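# Sort pins against a black-banded master into two trays

## Task

Compare every pin with the master pin, which carries a black band. A pin whose size is below the master's by more than 0.005 mm belongs in the reject tray; every other pin belongs in the job tray. The master itself must end up in neither tray. At the end, release everything and move the grippers away.

## Robot and tools

Robot: two arms, left_arm and right_arm, each with a two-finger gripper. They face each other across a table. left_arm's base is at (-0.027, +0.455, +0.039) m in the scene frame, on the +y side. right_arm's base is at (-0.035, -0.457, +0.039) m. Arm names do not match image sides. Scene frame: origin at the table centre, table top at z = +0.020 m, +z up. The reference image (instrument sheet) is available through show_instructions and probably explains how pin sizes are read.

Frames: every hand pose, velocity and target for an arm is given in that arm's own base frame, not the scene frame. Both bases have +z up. Fixed cameras and the table use the scene frame. The gripper's fingers point along its +x axis and close along its y axis. end_effector_position is the point between the fingers, about 3 to 4 cm behind the tips. Only the last 1.5 cm of each finger pad is flat.

Row layout, used by every moving tool: one list of 16 plain numbers covering both arms. The first 8 are left_arm: x, y, z (metres), qw, qx, qy, qz (a quaternion with w first), then opening. The next 8 are the same for right_arm. Position and quaternion are absolute targets in that arm's base frame, not offsets. Opening runs from -1 to +1: +1 is fully open (0.080 m), empty fingers meet near -0.78, and anything lower gives no extra travel. Going from open to closed takes at least about 0.6 s. To grip, command about 0.08 below the grip_measured value read at first touch. To keep an arm still, send it again its last reported pose and opening unchanged. To keep the orientation, repeat the same quaternion in every row.

execute_actions(actions, cameras): actions is a list of actions. Each action is a table of up to 15 rows, and each row lasts one 1/30 s step. A short table keeps its last row until all 15 steps are used. A target more than 0.6 m from the gripper's current position along any of the gripper's axes gets the action refused for both arms. If the first action fails that check against the last reported state, the whole call is refused. An empty actions list just returns the current state and images. cameras: null or ["all"] gives all cameras, [] gives none.

move(target, speed, blend, opening_speed, blocking, cameras): drives each gripper in a straight line from its Hand target to the target row. target is one 16-number row, or a list of up to 15 rows that share 10 s. speed is in m/s, from 0.002 to 0.5, default 0.25; turning is limited to twice that in rad/s. blend (m) rounds corners in a list. opening_speed (per second on the -1..1 scale, at least 0.2) ramps the fingers. blocking=false returns after about 0.5 s while the move goes on, and a new move replaces it. Paths do not avoid obstacles or the other arm. Faster moves lag, stray and hit harder. Avoid paths near an arm's own base, since they can flip its shoulder posture. The result adds a move: line such as done, off_target, moving, held, blocked or fault, plus limits (paced = pose clipped, held = steps withheld). blocked means the gripper stopped far from its target, usually because of an obstacle.

wait(seconds 0 to 10) lets the scene run with the commands held. stop brakes a running move. zoom_image(camera, region [x0,y0,x1,y1] px, at most 504x504) enlarges part of the latest image from cam_head_left, cam_head_right, cam_left_wrist or cam_right_wrist. show_instructions returns the reference pages. finished_scene(scene) ends the scene (1 or 2) and cannot be undone.

Control behaviour: at each step the commanded pose is clipped to within 70 mm and 16 degrees of the measured one, so a single action may fall short. Check the Hand target and send the rest later. Weight and friction can leave the gripper low, short or tilted, especially at long reach. Small moves may not happen at all or may go sideways, so check position and orientation after each move.

Results: hand pose and velocities, Joint positions (the last entry is the finger opening in metres), Joint torques, External joint torques (estimated outside load; an outside push toward larger joint values lowers it), grip_measured (same scale as opening, about 1 mm bias, reads up to 3 mm narrow on a hard squeeze), grip_effort_n (motor effort; negative means closing; not a pad force), Wrist depth (7x7 grid of median depths in mm, 70 to 1000, - means no value), Tool commands, and step readings for execute_actions. Velocities reported as within noise are omitted.

Avoid: a contact torque reaching a joint's limit causes a 10 s stop. Limits in N m: waist 18, shoulder 22.3, elbow 22.2, wrist pitch 5.86, wrist yaw 5.84, wrist roll 5.48. Watch for MOTOR HOT; at 95 °C the arm is held for 30 to 60 s or goes limp. Do not hit the arms or grippers against each other; the clearance check does not prevent gripper-to-gripper contact. Do not drop parts, release them while moving, slam, or push hard. Nothing may fall or be left off the table. Parts may sometimes be tugged while held. Time spent moving lowers the result, so keep motions efficient and smooth.

Each tool is called after ">>>" by a JSON object that holds its "fn" and its "kwargs", one argument or row to a line.

Reference images:

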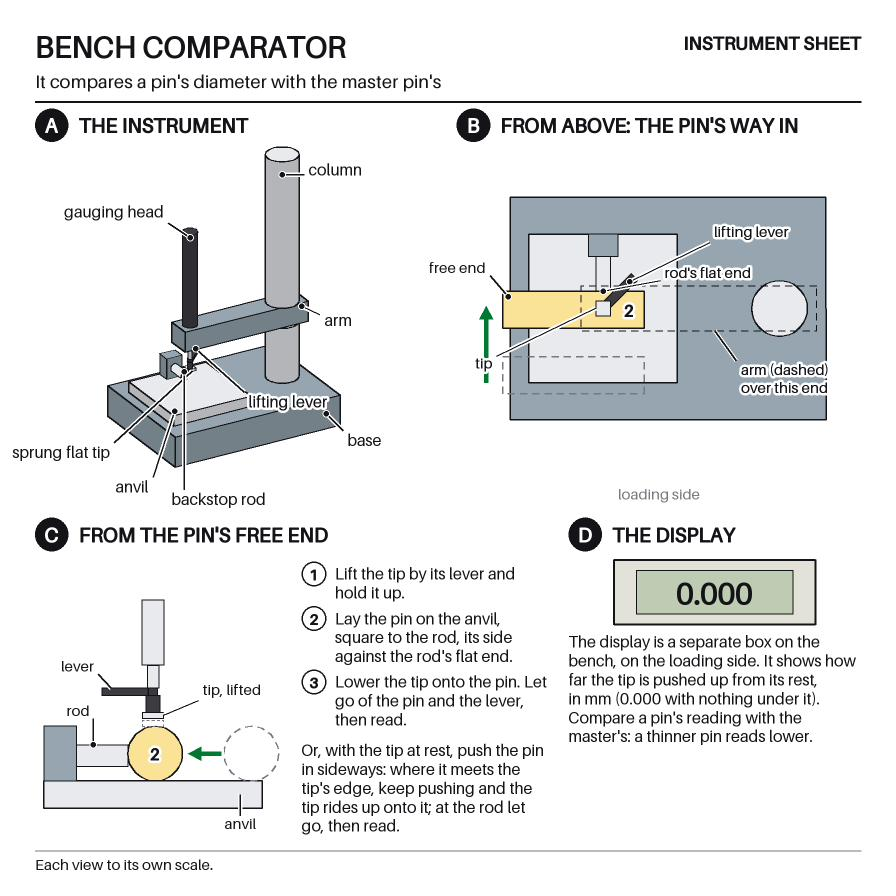

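## Session

>>> {"fn": "execute_actions", "kwargs": {
  "actions": []
}}

>>> {"fn": "zoom_image", "kwargs": {
  "camera": "cam_head_left",
  "region": [100, 150, 450, 400]
}}

>>> {"fn": "zoom_image", "kwargs": {
  "camera": "cam_head_right",
  "region": [100, 140, 450, 400]
}}

Scene clock: 0.00 s.
left_arm: end_effector_position=(+0.3970, -0.1193, +0.1140) grip_measured=+0.982 grip_effort_n=n/a end_effector_quat_wxyz=(+0.892, -0.141, +0.415, +0.116) | right_arm: end_effector_position=(+0.3622, +0.1718, +0.2978) grip_measured=+0.984 grip_effort_n=n/a end_effector_quat_wxyz=(+0.872, +0.229, +0.362, +0.238)
Joint positions: left_arm=[-0.414 1.693 1.13 -0.398 -0.341 -0.693 0.079] | right_arm=[0.305 1.41 1.37 -0.555 -0.374 0.492 0.079]
Joint velocities: within noise
Joint torques (N m): no reading
External joint torques (N m): no reading
Motor temperatures (°C): left_arm=[29 28 30 32 33 31] | right_arm=[28 28 28 30 33 34]
Heat: left arm: hottest wrist yaw 33 °C (+0.0 °C/min); right arm: hottest wrist roll 34 °C (+0.0 °C/min).
Wrist depth (mm): cam_left_wrist=[224 236 248 265 285 303 332 / 213 224 234 248 265 287 308 / 203 212 222 233 250 261 287 / 194 201 211 222 236 250 268 / 186 192 201 211 220 237 253 / - 76 194 202 210 88 243 / - - 187 193 203 84 -] | cam_right_wrist=[- - - - 495 215 164 / - - - - 213 370 339 / - - - - 435 354 324 / - - - - 399 349 306 / - - - - 393 97 290 / - 80 - - 371 80 - / - - - 400 349 81 -]
Hand target: left_arm +0.3974, -0.1194, +0.1151; +0.892, -0.141, +0.413, +0.115 | right_arm +0.3620, +0.1718, +0.2995; +0.872, +0.229, +0.359, +0.239
Tool commands: left_gripper/opening=+0.982314 right_gripper/opening=+0.984109
camera_calibration:
cam_left_wrist: T_world_to_cam=[[0.30467, -0.932976, 0.191657, -0.247877], [-0.876012, -0.353472, -0.328118, 0.375322], [0.373871, -0.0679262, -0.92499, 0.0286819], [0, 0, 0, 1]] pos_world=[0.393584, -0.0966491, 0.197188]
cam_right_wrist: T_world_to_cam=[[0.201329, -0.806201, -0.556333, 0.235129], [-0.920285, 0.038836, -0.389316, 0.467708], [0.335473, 0.590366, -0.734116, 0.0749307], [0, 0, 0, 1]] pos_world=[0.357949, 0.127161, 0.367904]

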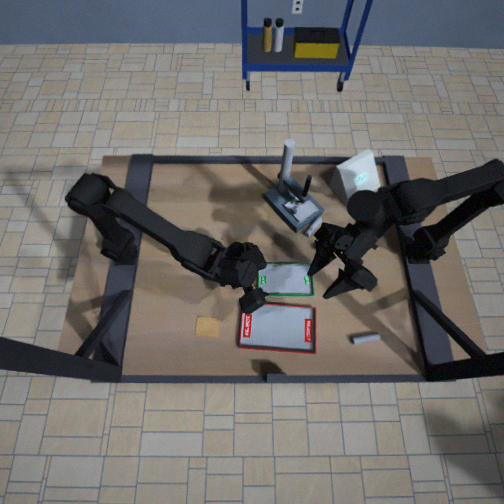

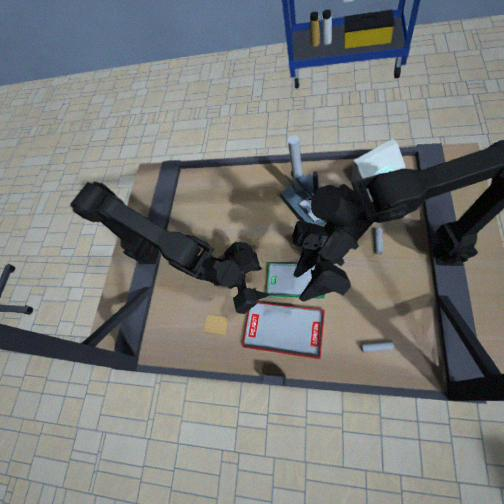

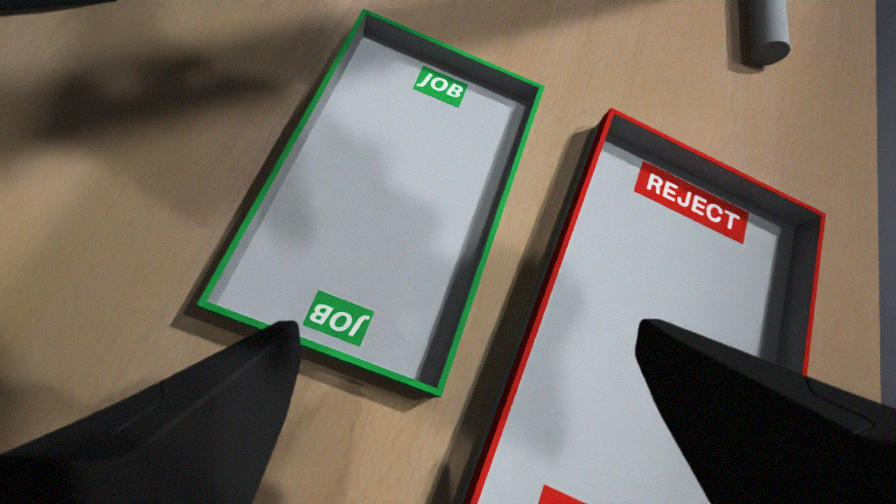

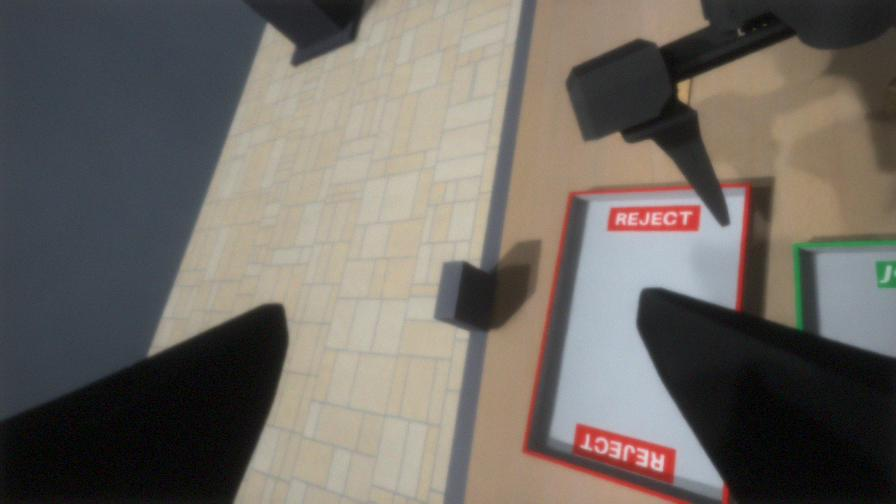

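Scaled by 1.440 from the camera's 504x504 image, which has a finer 720x720 frame.

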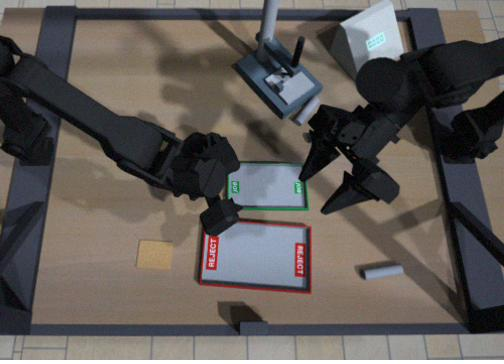

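Scaled by 1.440 from the camera's 504x504 image, which has a finer 720x720 frame.

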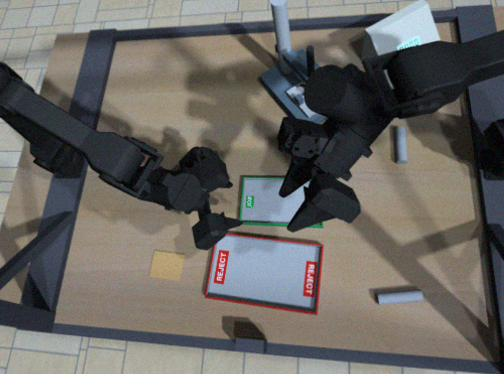

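>>> {"fn": "move", "kwargs": {
  "target": [0.22, 0.0, 0.28, 0.9063, 0, 0.4226, 0, 1, 0.30, -0.02, 0.36, 0.866, 0, 0.5, 0, 1]
}}

Scene clock: 7.97 s.
left_arm: end_effector_position=(+0.2195, +0.0000, +0.2757) grip_measured=+0.982 grip_effort_n=-3.0 end_effector_quat_wxyz=(+0.904, +0.001, +0.427, +0.002) | right_arm: end_effector_position=(+0.2984, -0.0187, +0.3591) grip_measured=+0.984 grip_effort_n=-3.5 end_effector_quat_wxyz=(+0.872, +0.001, +0.490, +0.001)
Joint positions: left_arm=[-0.004 0.937 1.23 -1.176 -0.006 -0.003 0.079] | right_arm=[-0.086 1.524 2.069 -1.571 -0.047 -0.072 0.079]
Joint velocities: within noise
Joint torques (N m): left_arm=[0.26 -1.55 7.21 1.12 0.17 0.08] | right_arm=[-0.22 -4.82 6.5 0.89 0.08 -0.13]
External joint torques (N m): left_arm=[0.26 -0.14 1.39 -0.21 0.18 0.08] | right_arm=[-0.22 -0.3 1.65 -0.26 0.11 -0.14]
Motor temperatures (°C): left_arm=[29 30 30 33 33 31] | right_arm=[28 29 30 32 33 34]
Heat: left arm: hottest wrist pitch 33 °C (+7.5 °C/min); right arm: hottest wrist roll 34 °C (+0.0 °C/min).
Wrist depth (mm): cam_left_wrist=[438 392 433 479 486 491 - / 435 405 438 450 449 457 466 / 412 413 422 423 424 429 437 / 389 393 397 400 405 407 419 / 370 376 379 360 384 390 393 / 358 76 358 362 364 88 376 / - - 342 345 347 84 -] | cam_right_wrist=[473 476 476 484 489 493 - / 460 462 471 474 476 482 256 / 449 454 457 463 463 386 472 / 442 444 447 453 413 431 463 / 434 424 437 442 440 97 451 / - 80 429 432 436 80 - / - - 422 424 426 81 -]
Hand target: left_arm +0.2200, +0.0000, +0.2799; +0.906, +0.000, +0.423, +0.000 | right_arm +0.3000, -0.0200, +0.3596; +0.872, +0.000, +0.490, -0.001
Off the commanded pose: left_arm 0.004 m, 1 deg | right_arm 0.002 m, 1 deg.
joint sent to its limit (right arm) — joint 4 (wrist pitch), lower limit. The joint targets still meet the commanded pose.
move: done
camera_calibration:
cam_left_wrist: T_world_to_cam=[[-0.0151398, -0.999294, 0.0343944, 0.000146265], [-0.938852, 0.00237333, -0.344312, 0.333322], [0.343987, -0.0375041, -0.938225, 0.262965], [0, 0, 0, 1]] pos_world=[0.222486, 0.00921736, 0.361482]
cam_right_wrist: T_world_to_cam=[[-0.044029, -0.998544, 0.0311515, -0.0128077], [-0.981536, 0.0374271, -0.187582, 0.386116], [0.186143, -0.0388354, -0.981755, 0.375555], [0, 0, 0, 1]] pos_world=[0.308515, -0.0126554, 0.44153]

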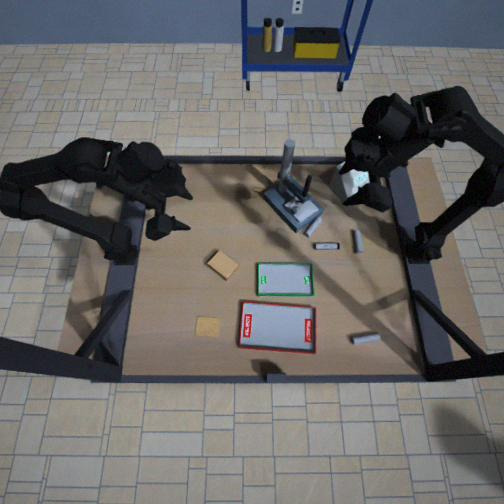

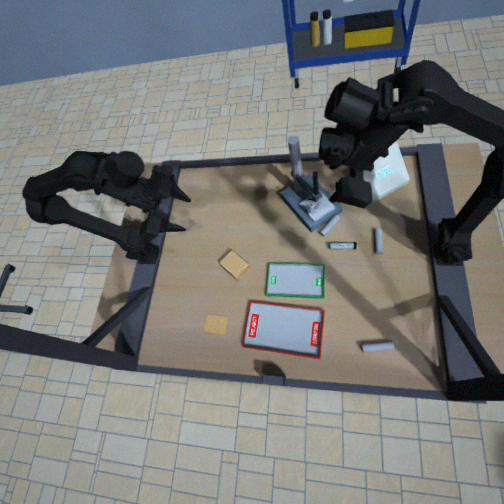

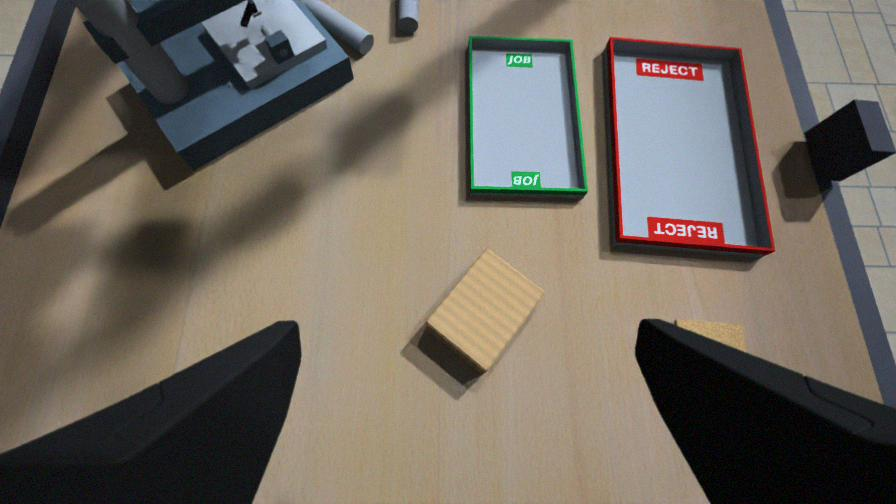

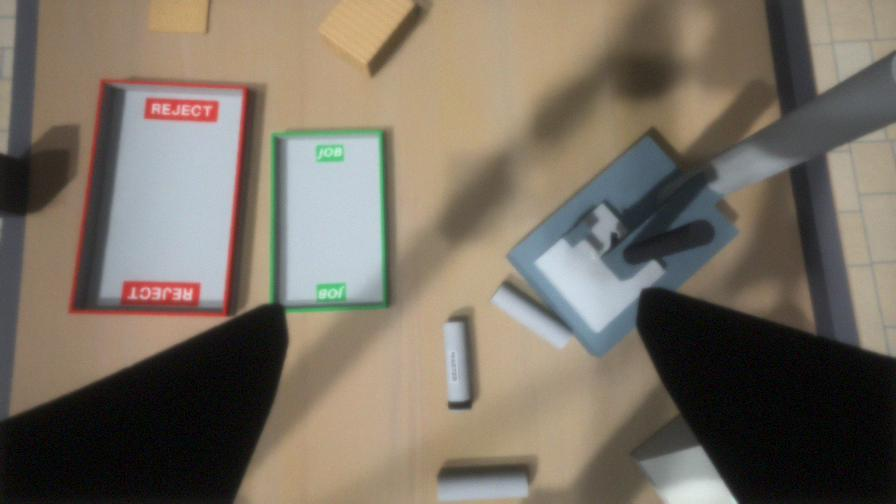

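>>> {"fn": "zoom_image", "kwargs": {
  "camera": "cam_right_wrist",
  "region": [420, 100, 780, 460]
}}

Scaled by 1.400 from the camera's 896x504 image, which has a finer 1280x720 frame.

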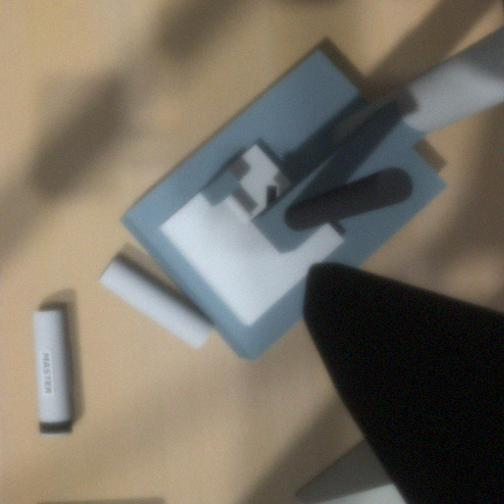

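>>> {"fn": "move", "kwargs": {
  "target": [0.22, 0.0, 0.28, 0.9063, 0, 0.4226, 0, 1, 0.31, -0.073, 0.20, 0.78, 0.2172, 0.4504, -0.3762, 1],
  "cameras": ["cam_right_wrist"]
}}

>>> {"fn": "zoom_image", "kwargs": {
  "camera": "cam_right_wrist",
  "region": [600, 100, 896, 400]
}}

Scene clock: 38.90 s.
left_arm: end_effector_position=(+0.2195, +0.0000, +0.2758) grip_measured=+0.982 grip_effort_n=-3.0 end_effector_quat_wxyz=(+0.904, +0.001, +0.428, +0.001) | right_arm: end_effector_position=(+0.3101, -0.0724, +0.2039) grip_measured=+0.984 grip_effort_n=-4.0 end_effector_quat_wxyz=(+0.783, +0.218, +0.447, -0.373)
Joint positions: left_arm=[-0.004 0.937 1.23 -1.176 -0.005 -0.002 0.079] | right_arm=[-0.053 1.445 1.33 -1.079 0.38 0.769 0.079]
Joint velocities: within noise
Joint torques (N m): left_arm=[0.3 -1.54 7.19 1.12 0.16 0.1] | right_arm=[-0.02 -5.61 5.92 0.97 0.38 0.15]
External joint torques (N m): left_arm=[0.29 -0.16 1.38 -0.2 0.17 0.1] | right_arm=[0.01 -0.42 -0.23 0.07 0.13 0.15]
Motor temperatures (°C): left_arm=[29 29 34 34 33 31] | right_arm=[28 31 34 32 33 34]
Heat: left arm: hottest elbow 34 °C (+6.2 °C/min); right arm: hottest elbow 34 °C (+9.3 °C/min).
Wrist depth (mm): cam_left_wrist=[437 391 431 480 488 493 - / 433 407 439 450 448 457 465 / 411 413 420 423 425 432 436 / 389 395 397 400 404 408 420 / 370 374 377 360 384 391 392 / 358 76 357 362 364 88 375 / - - 342 345 348 84 -] | cam_right_wrist=[301 305 307 152 318 324 309 / 295 298 301 262 311 316 210 / 288 292 294 258 304 294 226 / 282 285 288 264 296 286 246 / 273 279 284 285 292 97 269 / - 80 277 282 285 80 - / - - 272 273 279 81 -]
Hand target: left_arm +0.2200, +0.0000, +0.2800; +0.906, +0.000, +0.423, +0.000 | right_arm +0.3099, -0.0730, +0.2001; +0.780, +0.217, +0.450, -0.376
Off the commanded pose: left_arm 0.004 m, 1 deg | right_arm 0.004 m, 1 deg.
move: done
camera_calibration:
cam_right_wrist: T_world_to_cam=[[-0.805566, -0.591922, 0.0263027, 0.20544], [-0.587142, 0.791527, -0.169553, 0.299095], [0.0795429, -0.15203, -0.98517, 0.244464], [0, 0, 0, 1]] pos_world=[0.321662, -0.0779721, 0.286148]
Images, in order (width x height): cam_right_wrist 896x504.

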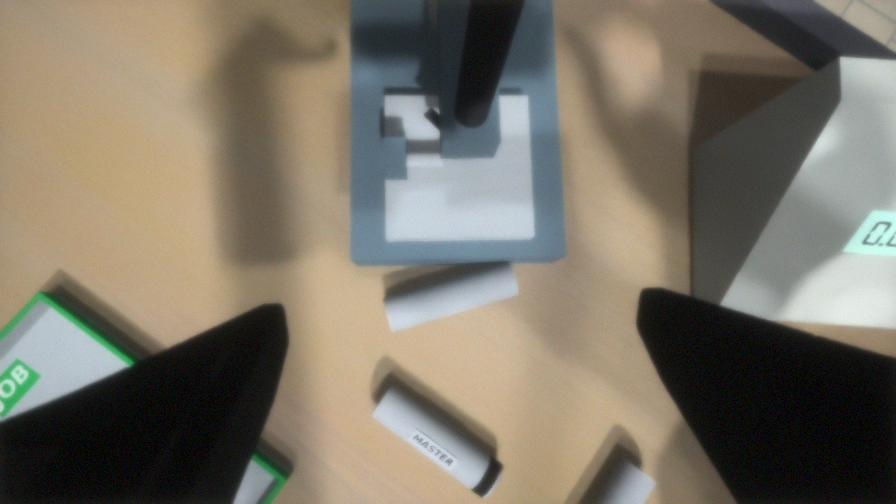

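Scaled by 1.680 from the camera's 896x504 image, which has a finer 1280x720 frame.

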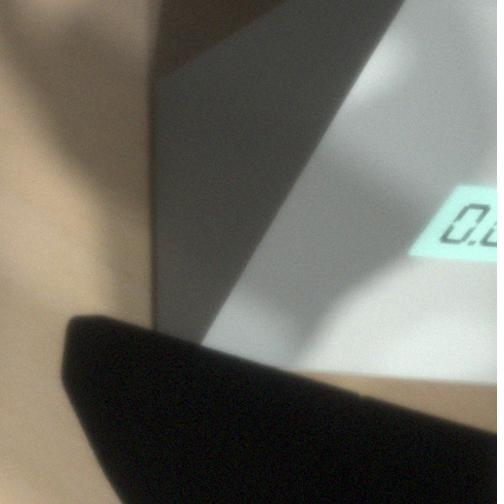

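>>> {"fn": "move", "kwargs": {
  "target": [0.22, 0.0, 0.28, 0.9063, 0, 0.4226, 0, 1, 0.2376, -0.033, 0.09, 0.9059, -0.0133, 0.4224, 0.0285, 0.3],
  "cameras": ["cam_right_wrist"]
}}

Scene clock: 64.13 s.
left_arm: end_effector_position=(+0.2195, +0.0000, +0.2758) grip_measured=+0.982 grip_effort_n=-2.6 end_effector_quat_wxyz=(+0.904, +0.001, +0.428, +0.001) | right_arm: end_effector_position=(+0.2388, -0.0332, +0.0910) grip_measured=+0.304 grip_effort_n=-19.8 end_effector_quat_wxyz=(+0.905, -0.013, +0.424, +0.027)
Joint positions: left_arm=[-0.004 0.937 1.23 -1.176 -0.005 -0.002 0.079] | right_arm=[-0.267 0.917 0.464 -0.45 -0.208 -0.255 0.049]
Joint velocities: within noise
Joint torques (N m): left_arm=[0.3 -1.55 7.18 1.12 0.16 0.1] | right_arm=[-0.22 -3.31 6.12 1.31 -0.2 -0.13]
External joint torques (N m): left_arm=[0.31 -0.12 1.38 -0.18 0.16 0.1] | right_arm=[-0.22 -1.45 -0.34 0.03 -0.09 -0.13]
Motor temperatures (°C): left_arm=[29 29 35 35 33 31] | right_arm=[28 32 35 32 33 34]
Heat: left arm: hottest elbow 35 °C (+5.1 °C/min); right arm: hottest elbow 35 °C (+5.1 °C/min).
Wrist depth (mm): cam_left_wrist=[438 391 432 479 485 493 - / 433 405 438 450 449 456 467 / 411 412 421 425 427 432 438 / 390 393 397 401 405 407 418 / 370 375 377 360 385 390 394 / 359 76 358 362 365 88 375 / - - 342 345 348 84 -] | cam_right_wrist=[212 214 217 220 216 174 173 / 201 204 205 209 205 174 164 / 196 197 198 198 195 177 165 / 187 187 189 178 190 188 186 / 179 180 180 169 107 182 183 / 173 - 90 171 171 - - / - - 164 166 166 - -]
Hand target: left_arm +0.2200, +0.0000, +0.2800; +0.906, +0.000, +0.423, +0.000 | right_arm +0.2376, -0.0330, +0.0901; +0.906, -0.013, +0.422, +0.028
Off the commanded pose: left_arm 0.004 m, 1 deg | right_arm 0.002 m, 0 deg.
move: done
camera_calibration:
cam_right_wrist: T_world_to_cam=[[0.011974, -0.999573, 0.0266687, -0.0345805], [-0.943429, -0.0201315, -0.330962, 0.2799], [0.331358, -0.0211971, -0.943267, 0.0852768], [0, 0, 0, 1]] pos_world=[0.236223, -0.0271233, 0.173997]
Images, in order (width x height): cam_right_wrist 896x504.

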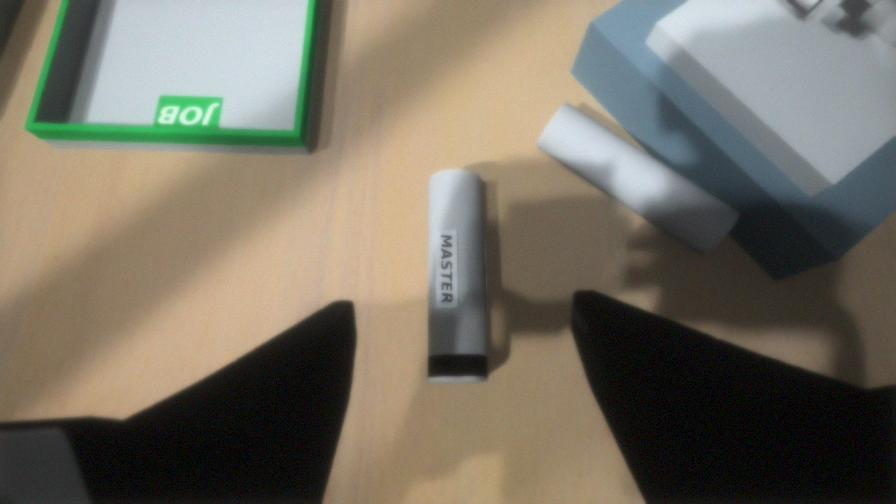

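>>> {"fn": "move", "kwargs": {
  "target": [0.22, 0.0, 0.28, 0.9063, 0, 0.4226, 0, 1, 0.2336, -0.033, 0.034, 0.9059, -0.0133, 0.4224, 0.0285, 0.1],
  "cameras": ["cam_right_wrist"],
  "speed": 0.1
}}

Scene clock: 74.03 s.
left_arm: end_effector_position=(+0.2195, +0.0000, +0.2758) grip_measured=+0.982 grip_effort_n=-3.0 end_effector_quat_wxyz=(+0.904, +0.001, +0.428, +0.001) | right_arm: end_effector_position=(+0.2354, -0.0335, +0.0371) grip_measured=+0.104 grip_effort_n=-19.3 end_effector_quat_wxyz=(+0.907, -0.014, +0.419, +0.027)
Joint positions: left_arm=[-0.004 0.937 1.23 -1.176 -0.005 -0.002 0.079] | right_arm=[-0.275 1.017 0.265 -0.141 -0.213 -0.262 0.04]
Joint velocities: within noise
Joint torques (N m): left_arm=[0.3 -1.54 7.18 1.13 0.15 0.1] | right_arm=[-0.19 -2 5.57 1.33 -0.22 -0.11]
External joint torques (N m): left_arm=[0.3 -0.1 1.35 -0.2 0.16 0.1] | right_arm=[-0.19 -0.04 -0.4 0.03 -0.11 -0.11]
Motor temperatures (°C): left_arm=[29 29 35 35 33 31] | right_arm=[28 31 34 33 33 34]
Heat: left arm: hottest elbow 35 °C (+4.1 °C/min); right arm: hottest elbow 34 °C (+2.0 °C/min).
Wrist depth (mm): cam_left_wrist=[438 393 431 481 487 492 - / 435 405 438 448 450 458 465 / 410 413 421 424 425 431 439 / 390 392 398 402 404 408 417 / 370 376 379 359 384 390 391 / 359 76 358 360 365 88 375 / - - 341 344 348 84 -] | cam_right_wrist=[150 148 156 157 155 142 127 / 146 147 148 130 149 133 128 / 139 140 141 126 142 143 140 / 132 133 134 117 135 136 137 / 127 127 128 113 94 129 130 / 122 - 86 122 87 - - / - - 115 117 118 - -]
Hand target: left_arm +0.2200, +0.0000, +0.2800; +0.906, +0.000, +0.423, +0.000 | right_arm +0.2335, -0.0330, +0.0340; +0.906, -0.013, +0.422, +0.028
Off the commanded pose: left_arm 0.004 m, 1 deg | right_arm 0.004 m, 0 deg.
move: done
camera_calibration:
cam_right_wrist: T_world_to_cam=[[0.0120076, -0.999477, 0.0300323, -0.0335107], [-0.9399, -0.0215313, -0.34077, 0.258363], [0.341239, -0.0241355, -0.939667, 0.0329911], [0, 0, 0, 1]] pos_world=[0.23198, -0.027134, 0.12005]
Images, in order (width x height): cam_right_wrist 896x504.

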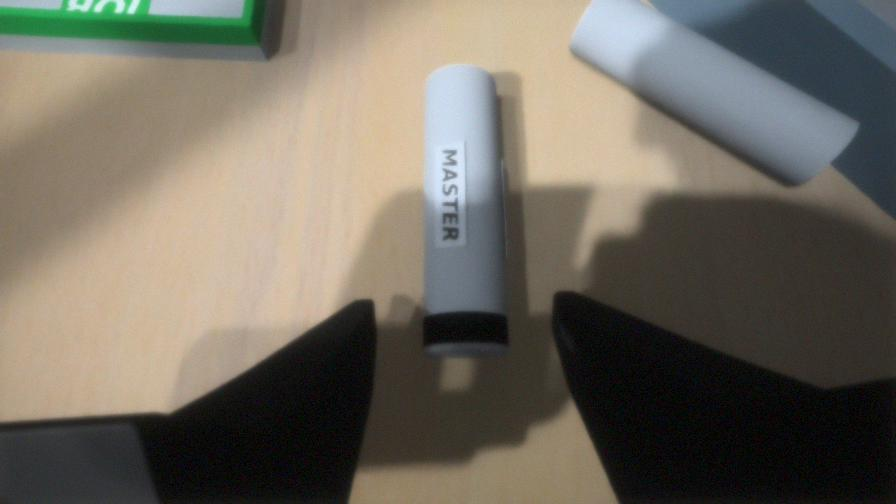

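>>> {"fn": "move", "kwargs": {
  "target": [
    [0.22, 0.0, 0.28, 0.9063, 0, 0.4226, 0, 1, 0.2336, -0.033, 0.024, 0.9059, -0.0133, 0.4224, 0.0285, 0.1],
    [0.22, 0.0, 0.28, 0.9063, 0, 0.4226, 0, 1, 0.2336, -0.033, 0.024, 0.9059, -0.0133, 0.4224, 0.0285, -0.45]
  ],
  "cameras": ["cam_right_wrist"],
  "speed": 0.05,
  "opening_speed": 0.5
}}

Scene clock: 83.33 s.
left_arm: end_effector_position=(+0.2195, +0.0000, +0.2758) grip_measured=+0.982 grip_effort_n=-2.6 end_effector_quat_wxyz=(+0.904, +0.001, +0.428, +0.001) | right_arm: end_effector_position=(+0.2358, -0.0335, +0.0272) grip_measured=-0.397 grip_effort_n=-83.5 end_effector_quat_wxyz=(+0.908, -0.014, +0.418, +0.027)
Joint positions: left_arm=[-0.004 0.937 1.23 -1.176 -0.005 -0.002 0.079] | right_arm=[-0.275 1.06 0.234 -0.066 -0.213 -0.262 0.017]
Joint velocities: within noise
Joint torques (N m): left_arm=[0.29 -1.54 7.19 1.12 0.16 0.1] | right_arm=[-0.17 -2.05 5.41 1.27 -0.21 -0.11]
External joint torques (N m): left_arm=[0.29 -0.24 1.44 -0.19 0.17 0.09] | right_arm=[-0.16 -0.03 -0.29 -0.01 -0.1 -0.11]
Motor temperatures (°C): left_arm=[29 29 35 35 33 31] | right_arm=[28 30 34 34 33 34]
Heat: left arm: hottest elbow 35 °C (+3.0 °C/min); right arm: hottest elbow 34 °C (+1.0 °C/min).
Wrist depth (mm): cam_left_wrist=[438 391 431 480 484 494 - / 434 407 437 452 448 456 468 / 412 412 420 426 426 431 437 / 390 392 397 402 406 407 420 / 371 375 378 360 383 390 394 / 358 76 358 362 364 88 374 / - - 342 346 348 84 -] | cam_right_wrist=[140 140 144 146 144 124 121 / 135 136 137 118 138 136 119 / 129 129 130 112 131 132 131 / 122 123 123 109 125 126 126 / 117 117 118 99 118 121 120 / 113 113 - 113 86 - - / - - - 108 - - -]
Hand target: left_arm +0.2200, +0.0000, +0.2800; +0.906, +0.000, +0.423, +0.000 | right_arm +0.2336, -0.0330, +0.0241; +0.906, -0.013, +0.422, +0.029
Off the commanded pose: left_arm 0.004 m, 1 deg | right_arm 0.004 m, 1 deg.
move: done
camera_calibration:
cam_right_wrist: T_world_to_cam=[[0.0122113, -0.999473, 0.0300721, -0.0333036], [-0.939491, -0.021765, -0.341881, 0.255225], [0.342355, -0.0240776, -0.939262, 0.0232708], [0, 0, 0, 1]] pos_world=[0.232221, -0.0271708, 0.110115]
Images, in order (width x height): cam_right_wrist 896x504.

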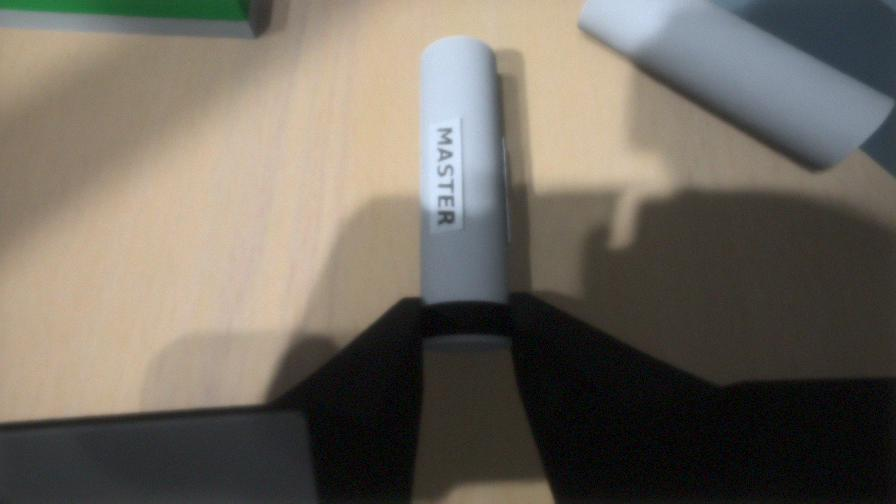

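>>> {"fn": "move", "kwargs": {
  "target": [
    [0.22, 0.0, 0.28, 0.9063, 0, 0.4226, 0, 1, 0.2336, -0.033, 0.12, 0.9059, -0.0133, 0.4224, 0.0285, -0.47],
    [0.22, 0.0, 0.28, 0.9063, 0, 0.4226, 0, 1, 0.24, -0.08, 0.14, 0.8125, 0.1873, 0.3789, -0.4016, -0.47],
    [0.22, 0.0, 0.28, 0.9063, 0, 0.4226, 0, 1, 0.300, -0.1234, 0.14, 0.8125, 0.1873, 0.3789, -0.4016, -0.47]
  ],
  "cameras": ["cam_right_wrist", "cam_head_right"],
  "speed": 0.2,
  "blend": [0.02,0.02,0]
}}

Scene clock: 95.00 s.
left_arm: end_effector_position=(+0.2195, +0.0000, +0.2758) grip_measured=+0.982 grip_effort_n=-3.0 end_effector_quat_wxyz=(+0.904, +0.001, +0.428, +0.001) | right_arm: end_effector_position=(+0.2950, -0.1213, +0.1335) grip_measured=-0.397 grip_effort_n=-83.5 end_effector_quat_wxyz=(+0.808, +0.186, +0.388, -0.402)
Joint positions: left_arm=[-0.004 0.937 1.23 -1.176 -0.005 -0.002 0.079] | right_arm=[-0.188 1.346 0.897 -0.584 0.44 0.602 0.017]
Joint velocities: within noise
Joint torques (N m): left_arm=[0.3 -1.54 7.19 1.13 0.16 0.1] | right_arm=[-0.22 -5.3 8.68 1.32 0.34 -0.13]
External joint torques (N m): left_arm=[0.3 -0.16 1.38 -0.2 0.16 0.1] | right_arm=[-0.25 -0.66 2.39 0.23 0.09 -0.13]
Motor temperatures (°C): left_arm=[29 29 36 35 33 31] | right_arm=[28 30 35 34 33 34]
Heat: left arm: hottest elbow 36 °C (+3.0 °C/min); right arm: hottest elbow 35 °C (+1.0 °C/min).
Wrist depth (mm): cam_left_wrist=[439 392 435 483 487 496 - / 435 406 438 450 448 459 466 / 410 412 421 424 425 431 439 / 389 392 397 400 405 409 419 / 370 375 378 359 384 391 394 / 358 76 358 362 364 88 374 / - - 342 346 348 84 -] | cam_right_wrist=[251 253 136 231 271 270 - / 239 242 120 219 259 264 151 / 229 231 130 200 246 229 150 / 220 219 185 165 235 212 160 / 210 209 179 104 104 209 171 / 204 206 - 208 - - - / - - - 203 - - -]
Hand target: left_arm +0.2200, +0.0000, +0.2800; +0.906, +0.000, +0.423, +0.000 | right_arm +0.2999, -0.1233, +0.1401; +0.813, +0.187, +0.379, -0.402
Off the commanded pose: left_arm 0.004 m, 1 deg | right_arm 0.008 m, 1 deg.
move: done
camera_calibration:
cam_right_wrist: T_world_to_cam=[[-0.821536, -0.568824, 0.0389503, 0.172097], [-0.549882, 0.772416, -0.31781, 0.323468], [0.150692, -0.28251, -0.947354, 0.126998], [0, 0, 0, 1]] pos_world=[0.300116, -0.116081, 0.21641]
Images, in order (width x height): cam_head_right 504x504, cam_right_wrist 896x504.

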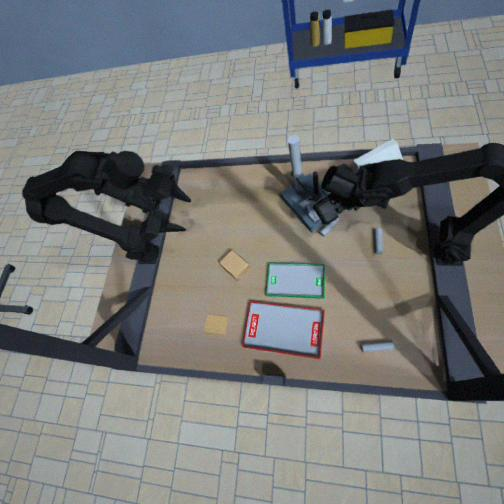

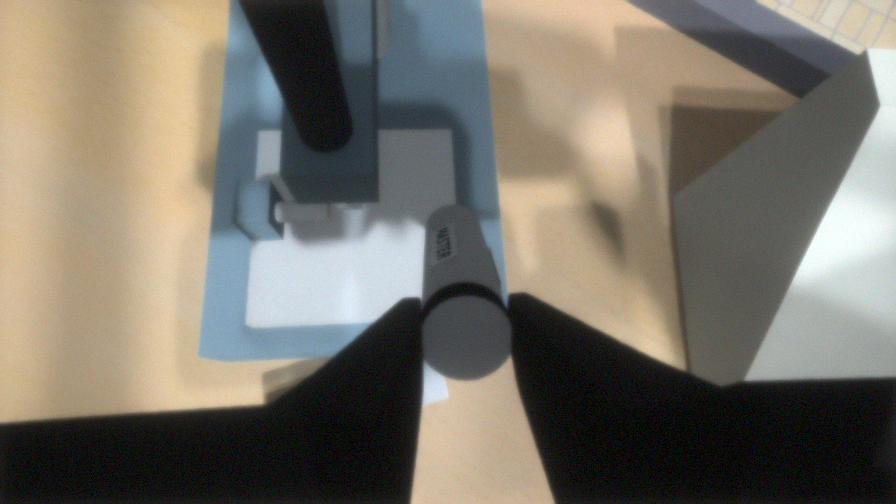

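>>> {"fn": "move", "kwargs": {
  "target": [
    [0.22, 0.0, 0.28, 0.9063, 0, 0.4226, 0, 1, 0.25, -0.04, 0.15, 0.8652, 0.0928, 0.4030, -0.2780, -0.47],
    [0.22, 0.0, 0.28, 0.9063, 0, 0.4226, 0, 1, 0.2536, -0.028, 0.09, 0.9059, -0.0133, 0.4224, 0.0285, -0.47]
  ],
  "cameras": ["cam_right_wrist"],
  "speed": 0.2,
  "blend": [0.02,0]
}}

Scene clock: 112.00 s.
left_arm: end_effector_position=(+0.2195, +0.0000, +0.2758) grip_measured=+0.982 grip_effort_n=-3.0 end_effector_quat_wxyz=(+0.904, +0.001, +0.428, +0.001) | right_arm: end_effector_position=(+0.2549, -0.0281, +0.0936) grip_measured=-0.466 grip_effort_n=-19.8 end_effector_quat_wxyz=(+0.908, -0.014, +0.419, +0.027)
Joint positions: left_arm=[-0.004 0.937 1.23 -1.176 -0.005 -0.002 0.079] | right_arm=[-0.211 0.983 0.491 -0.39 -0.173 -0.21 0.014]
Joint velocities: within noise
Joint torques (N m): left_arm=[0.31 -1.54 7.18 1.13 0.16 0.1] | right_arm=[-0.23 -2.32 6.12 1.33 -0.2 -0.13]
External joint torques (N m): left_arm=[0.3 -0.1 1.37 -0.18 0.16 0.09] | right_arm=[-0.24 -0.1 -0.31 0.03 -0.1 -0.13]
Motor temperatures (°C): left_arm=[29 29 36 36 33 31] | right_arm=[28 31 36 34 33 34]
Heat: left arm: hottest elbow 36 °C (+2.0 °C/min); right arm: hottest elbow 36 °C (+1.0 °C/min).
Wrist depth (mm): cam_left_wrist=[439 391 431 482 488 491 - / 433 405 439 451 449 457 465 / 411 415 420 426 425 430 436 / 389 394 398 402 405 409 418 / 369 376 379 359 385 391 394 / 359 76 358 362 365 88 375 / - - 343 345 348 84 -] | cam_right_wrist=[215 219 221 225 226 187 174 / 205 207 210 213 210 172 169 / 195 197 200 202 199 176 162 / 189 190 191 192 192 176 163 / 181 182 183 96 184 185 184 / 175 175 - 174 88 - - / - - - 167 - - -]
Hand target: left_arm +0.2200, +0.0000, +0.2800; +0.906, +0.000, +0.423, +0.000 | right_arm +0.2536, -0.0280, +0.0901; +0.906, -0.013, +0.422, +0.028
Off the commanded pose: left_arm 0.004 m, 1 deg | right_arm 0.004 m, 1 deg.
move: done
camera_calibration:
cam_right_wrist: T_world_to_cam=[[0.0116767, -0.999507, 0.0291615, -0.0298932], [-0.939577, -0.0209459, -0.341698, 0.296017], [0.34214, -0.0234095, -0.939357, 0.0793384], [0, 0, 0, 1]] pos_world=[0.251335, -0.0218208, 0.176547]
Images, in order (width x height): cam_right_wrist 896x504.

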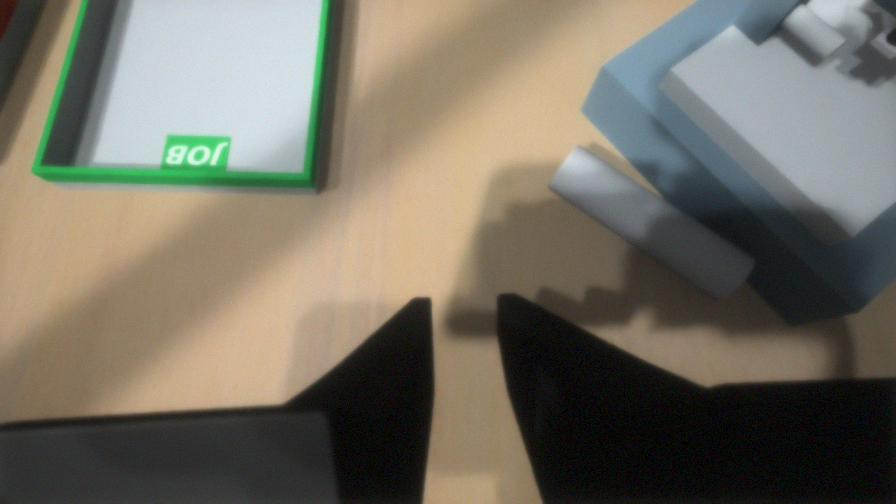

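>>> {"fn": "wait", "kwargs": {
  "seconds": 0.1
}}

>>> {"fn": "zoom_image", "kwargs": {
  "camera": "cam_head_left",
  "region": [240, 150, 440, 350]
}}

>>> {"fn": "zoom_image", "kwargs": {
  "camera": "cam_head_right",
  "region": [240, 150, 440, 370]
}}

Scene clock: 115.33 s.
left_arm: end_effector_position=(+0.2195, +0.0000, +0.2758) grip_measured=+0.982 grip_effort_n=-3.0 end_effector_quat_wxyz=(+0.904, +0.001, +0.428, +0.001) | right_arm: end_effector_position=(+0.2549, -0.0281, +0.0936) grip_measured=-0.466 grip_effort_n=-19.3 end_effector_quat_wxyz=(+0.908, -0.014, +0.419, +0.027)
Joint positions: left_arm=[-0.004 0.937 1.23 -1.176 -0.005 -0.002 0.079] | right_arm=[-0.211 0.983 0.491 -0.39 -0.173 -0.211 0.014]
Joint velocities: within noise
Joint torques (N m): left_arm=[0.3 -1.55 7.19 1.13 0.16 0.1] | right_arm=[-0.22 -2.35 6.13 1.32 -0.2 -0.13]
External joint torques (N m): left_arm=[0.31 -0.06 1.32 -0.2 0.16 0.09] | right_arm=[-0.21 -0.12 -0.25 0.04 -0.11 -0.13]
Motor temperatures (°C): left_arm=[29 29 36 36 33 31] | right_arm=[28 31 36 35 33 34]
Heat: left arm: hottest elbow 36 °C (+2.0 °C/min); right arm: hottest elbow 36 °C (+1.0 °C/min).
Wrist depth (mm): cam_left_wrist=[439 390 433 482 486 492 - / 432 406 439 450 450 458 467 / 412 414 420 424 425 429 438 / 389 392 397 401 405 410 419 / 370 375 379 361 384 391 392 / 358 76 358 363 365 88 375 / - - 342 346 349 84 -] | cam_right_wrist=[216 218 221 225 226 188 174 / 204 207 209 213 210 172 168 / 195 197 200 202 199 175 161 / 189 190 191 192 193 176 163 / 181 182 184 96 184 185 184 / 175 175 - 174 88 - - / - - - 167 - - -]
Hand target: left_arm +0.2200, +0.0000, +0.2800; +0.906, +0.000, +0.423, +0.000 | right_arm +0.2536, -0.0280, +0.0901; +0.906, -0.013, +0.422, +0.029
Tool commands: left_gripper/opening=+1.0 right_gripper/opening=-0.47
Off the commanded pose: left_arm 0.004 m, 1 deg | right_arm 0.004 m, 1 deg.
wait: 0.10 s; at rest from the start
camera_calibration:
cam_left_wrist: T_world_to_cam=[[-0.0156763, -0.999284, 0.0344473, 0.00018867], [-0.938852, 0.0028592, -0.34431, 0.333304], [0.343965, -0.0377384, -0.938224, 0.263062], [0, 0, 0, 1]] pos_world=[0.222442, 0.00916308, 0.361565]
cam_right_wrist: T_world_to_cam=[[0.0122068, -0.999501, 0.0291216, -0.0299803], [-0.939539, -0.0214324, -0.34177, 0.296052], [0.342223, -0.023189, -0.939332, 0.079272], [0, 0, 0, 1]] pos_world=[0.25139, -0.021782, 0.176517]

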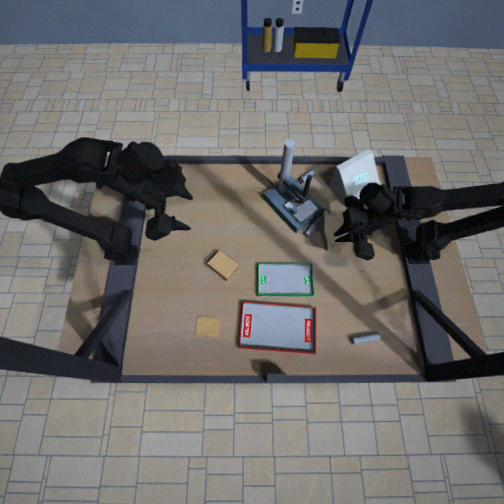

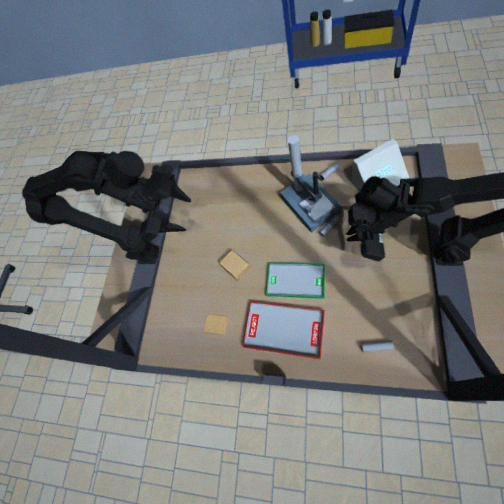

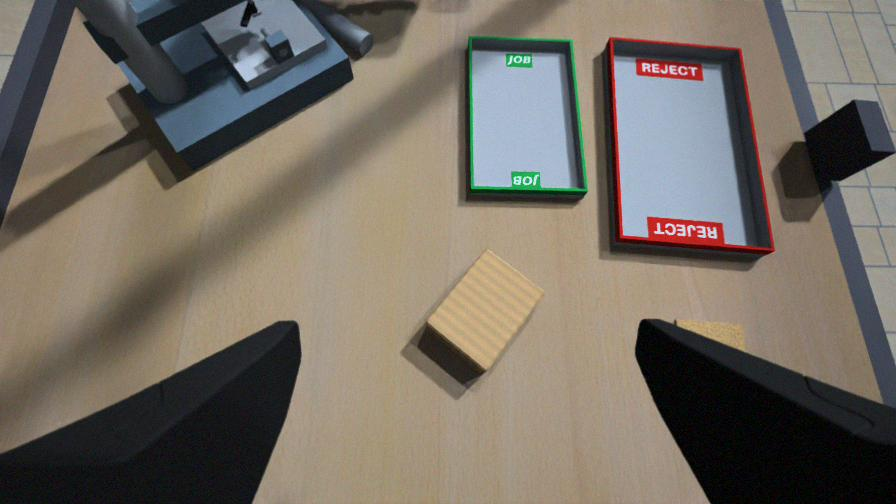

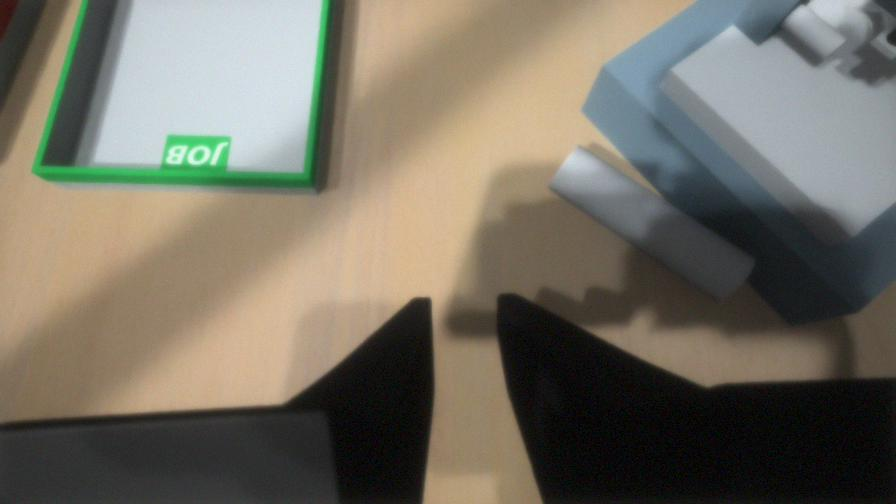

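Scaled by 2.520 from the camera's 504x504 image, which has a finer 720x720 frame.

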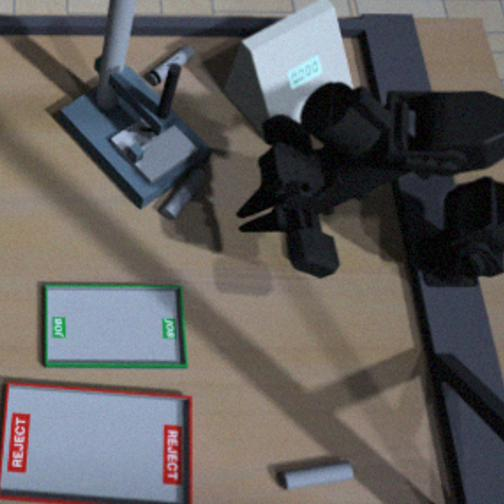

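Scaled by 2.291 from the camera's 504x504 image, which has a finer 720x720 frame.

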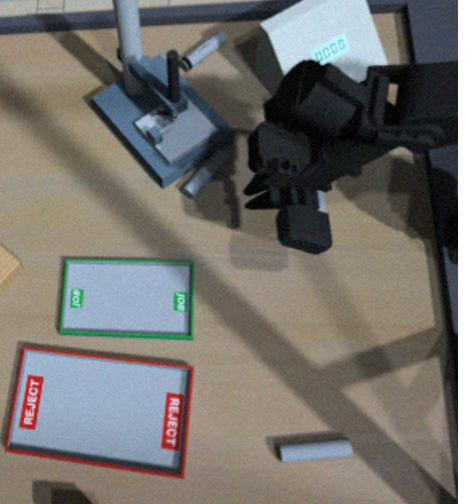

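>>> {"fn": "move", "kwargs": {
  "target": [
    [0.22, 0.0, 0.28, 0.9063, 0, 0.4226, 0, 1, 0.25, -0.12, 0.25, 0.78, 0.2172, 0.4504, -0.3762, 0.3],
    [0.22, 0.0, 0.28, 0.9063, 0, 0.4226, 0, 1, 0.25, -0.22, 0.27, 0.78, 0.2172, 0.4504, -0.3762, 0.3]
  ],
  "cameras": ["cam_right_wrist", "cam_head_left"],
  "blend": [0.03,0]
}}

Scene clock: 128.07 s.
left_arm: end_effector_position=(+0.2195, +0.0000, +0.2758) grip_measured=+0.982 grip_effort_n=-2.6 end_effector_quat_wxyz=(+0.904, +0.001, +0.428, +0.001) | right_arm: end_effector_position=(+0.2486, -0.2182, +0.2691) grip_measured=+0.296 grip_effort_n=14.2 end_effector_quat_wxyz=(+0.780, +0.217, +0.450, -0.377)
Joint positions: left_arm=[-0.004 0.937 1.23 -1.176 -0.005 -0.002 0.079] | right_arm=[-0.668 1.455 1.591 -1.196 0.116 0.202 0.048]
Joint velocities: within noise
Joint torques (N m): left_arm=[0.29 -1.54 7.19 1.13 0.16 0.1] | right_arm=[-0.3 -5.39 7.74 0.89 -0.03 -0.13]
External joint torques (N m): left_arm=[0.3 -0.14 1.34 -0.22 0.16 0.09] | right_arm=[-0.31 -0.35 1.79 -0.22 -0.1 -0.13]
Motor temperatures (°C): left_arm=[29 29 36 36 33 31] | right_arm=[28 31 36 35 33 34]
Heat: left arm: hottest elbow 36 °C (+1.0 °C/min); right arm: hottest elbow 36 °C (+2.0 °C/min).
Wrist depth (mm): cam_left_wrist=[438 391 433 481 487 492 - / 434 407 439 450 449 460 465 / 412 413 418 424 426 430 437 / 389 394 396 401 406 409 418 / 371 375 377 362 383 390 393 / 357 76 359 362 364 88 375 / - - 341 346 348 84 -] | cam_right_wrist=[155 370 372 - - - - / 356 225 367 370 - - - / 353 283 330 363 365 - - / 346 255 325 358 362 353 - / 337 243 318 350 106 249 346 / 335 - 90 344 96 - - / - - 333 339 340 - -]
Hand target: left_arm +0.2200, +0.0000, +0.2800; +0.906, +0.000, +0.423, +0.000 | right_arm +0.2500, -0.2199, +0.2700; +0.780, +0.217, +0.450, -0.376
Off the commanded pose: left_arm 0.004 m, 1 deg | right_arm 0.002 m, 0 deg.
move: done
camera_calibration:
cam_right_wrist: T_world_to_cam=[[-0.809088, -0.586603, 0.0356903, 0.0674484], [-0.583695, 0.795039, -0.164965, 0.388127], [0.0683937, -0.154303, -0.985653, 0.293839], [0, 0, 0, 1]] pos_world=[0.261022, -0.22367, 0.351244]
Images, in order (width x height): cam_head_left 504x504, cam_right_wrist 896x504.

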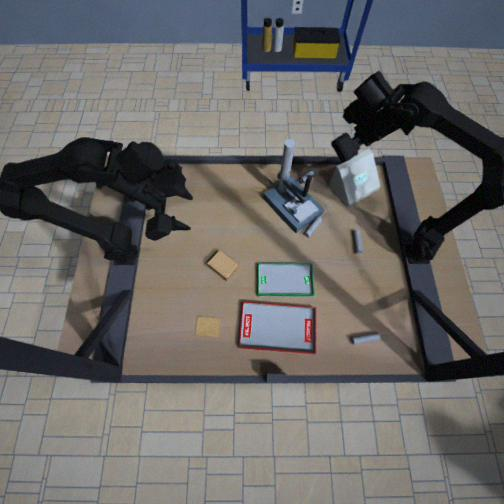

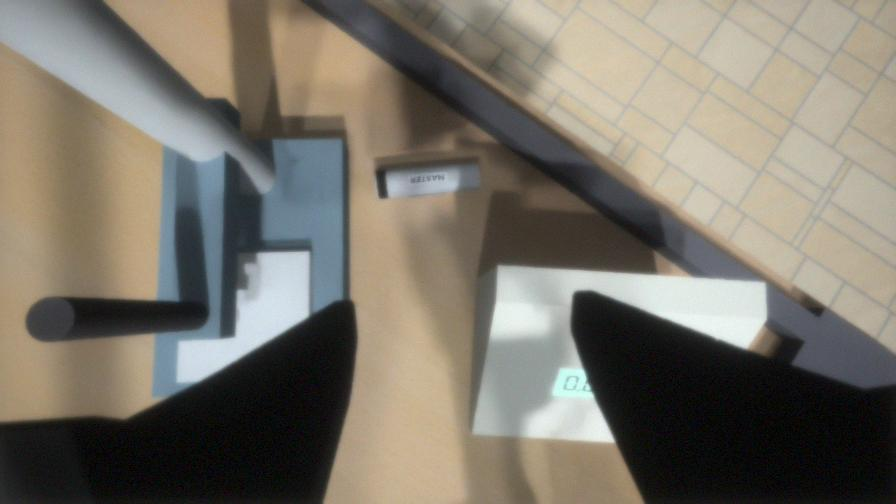

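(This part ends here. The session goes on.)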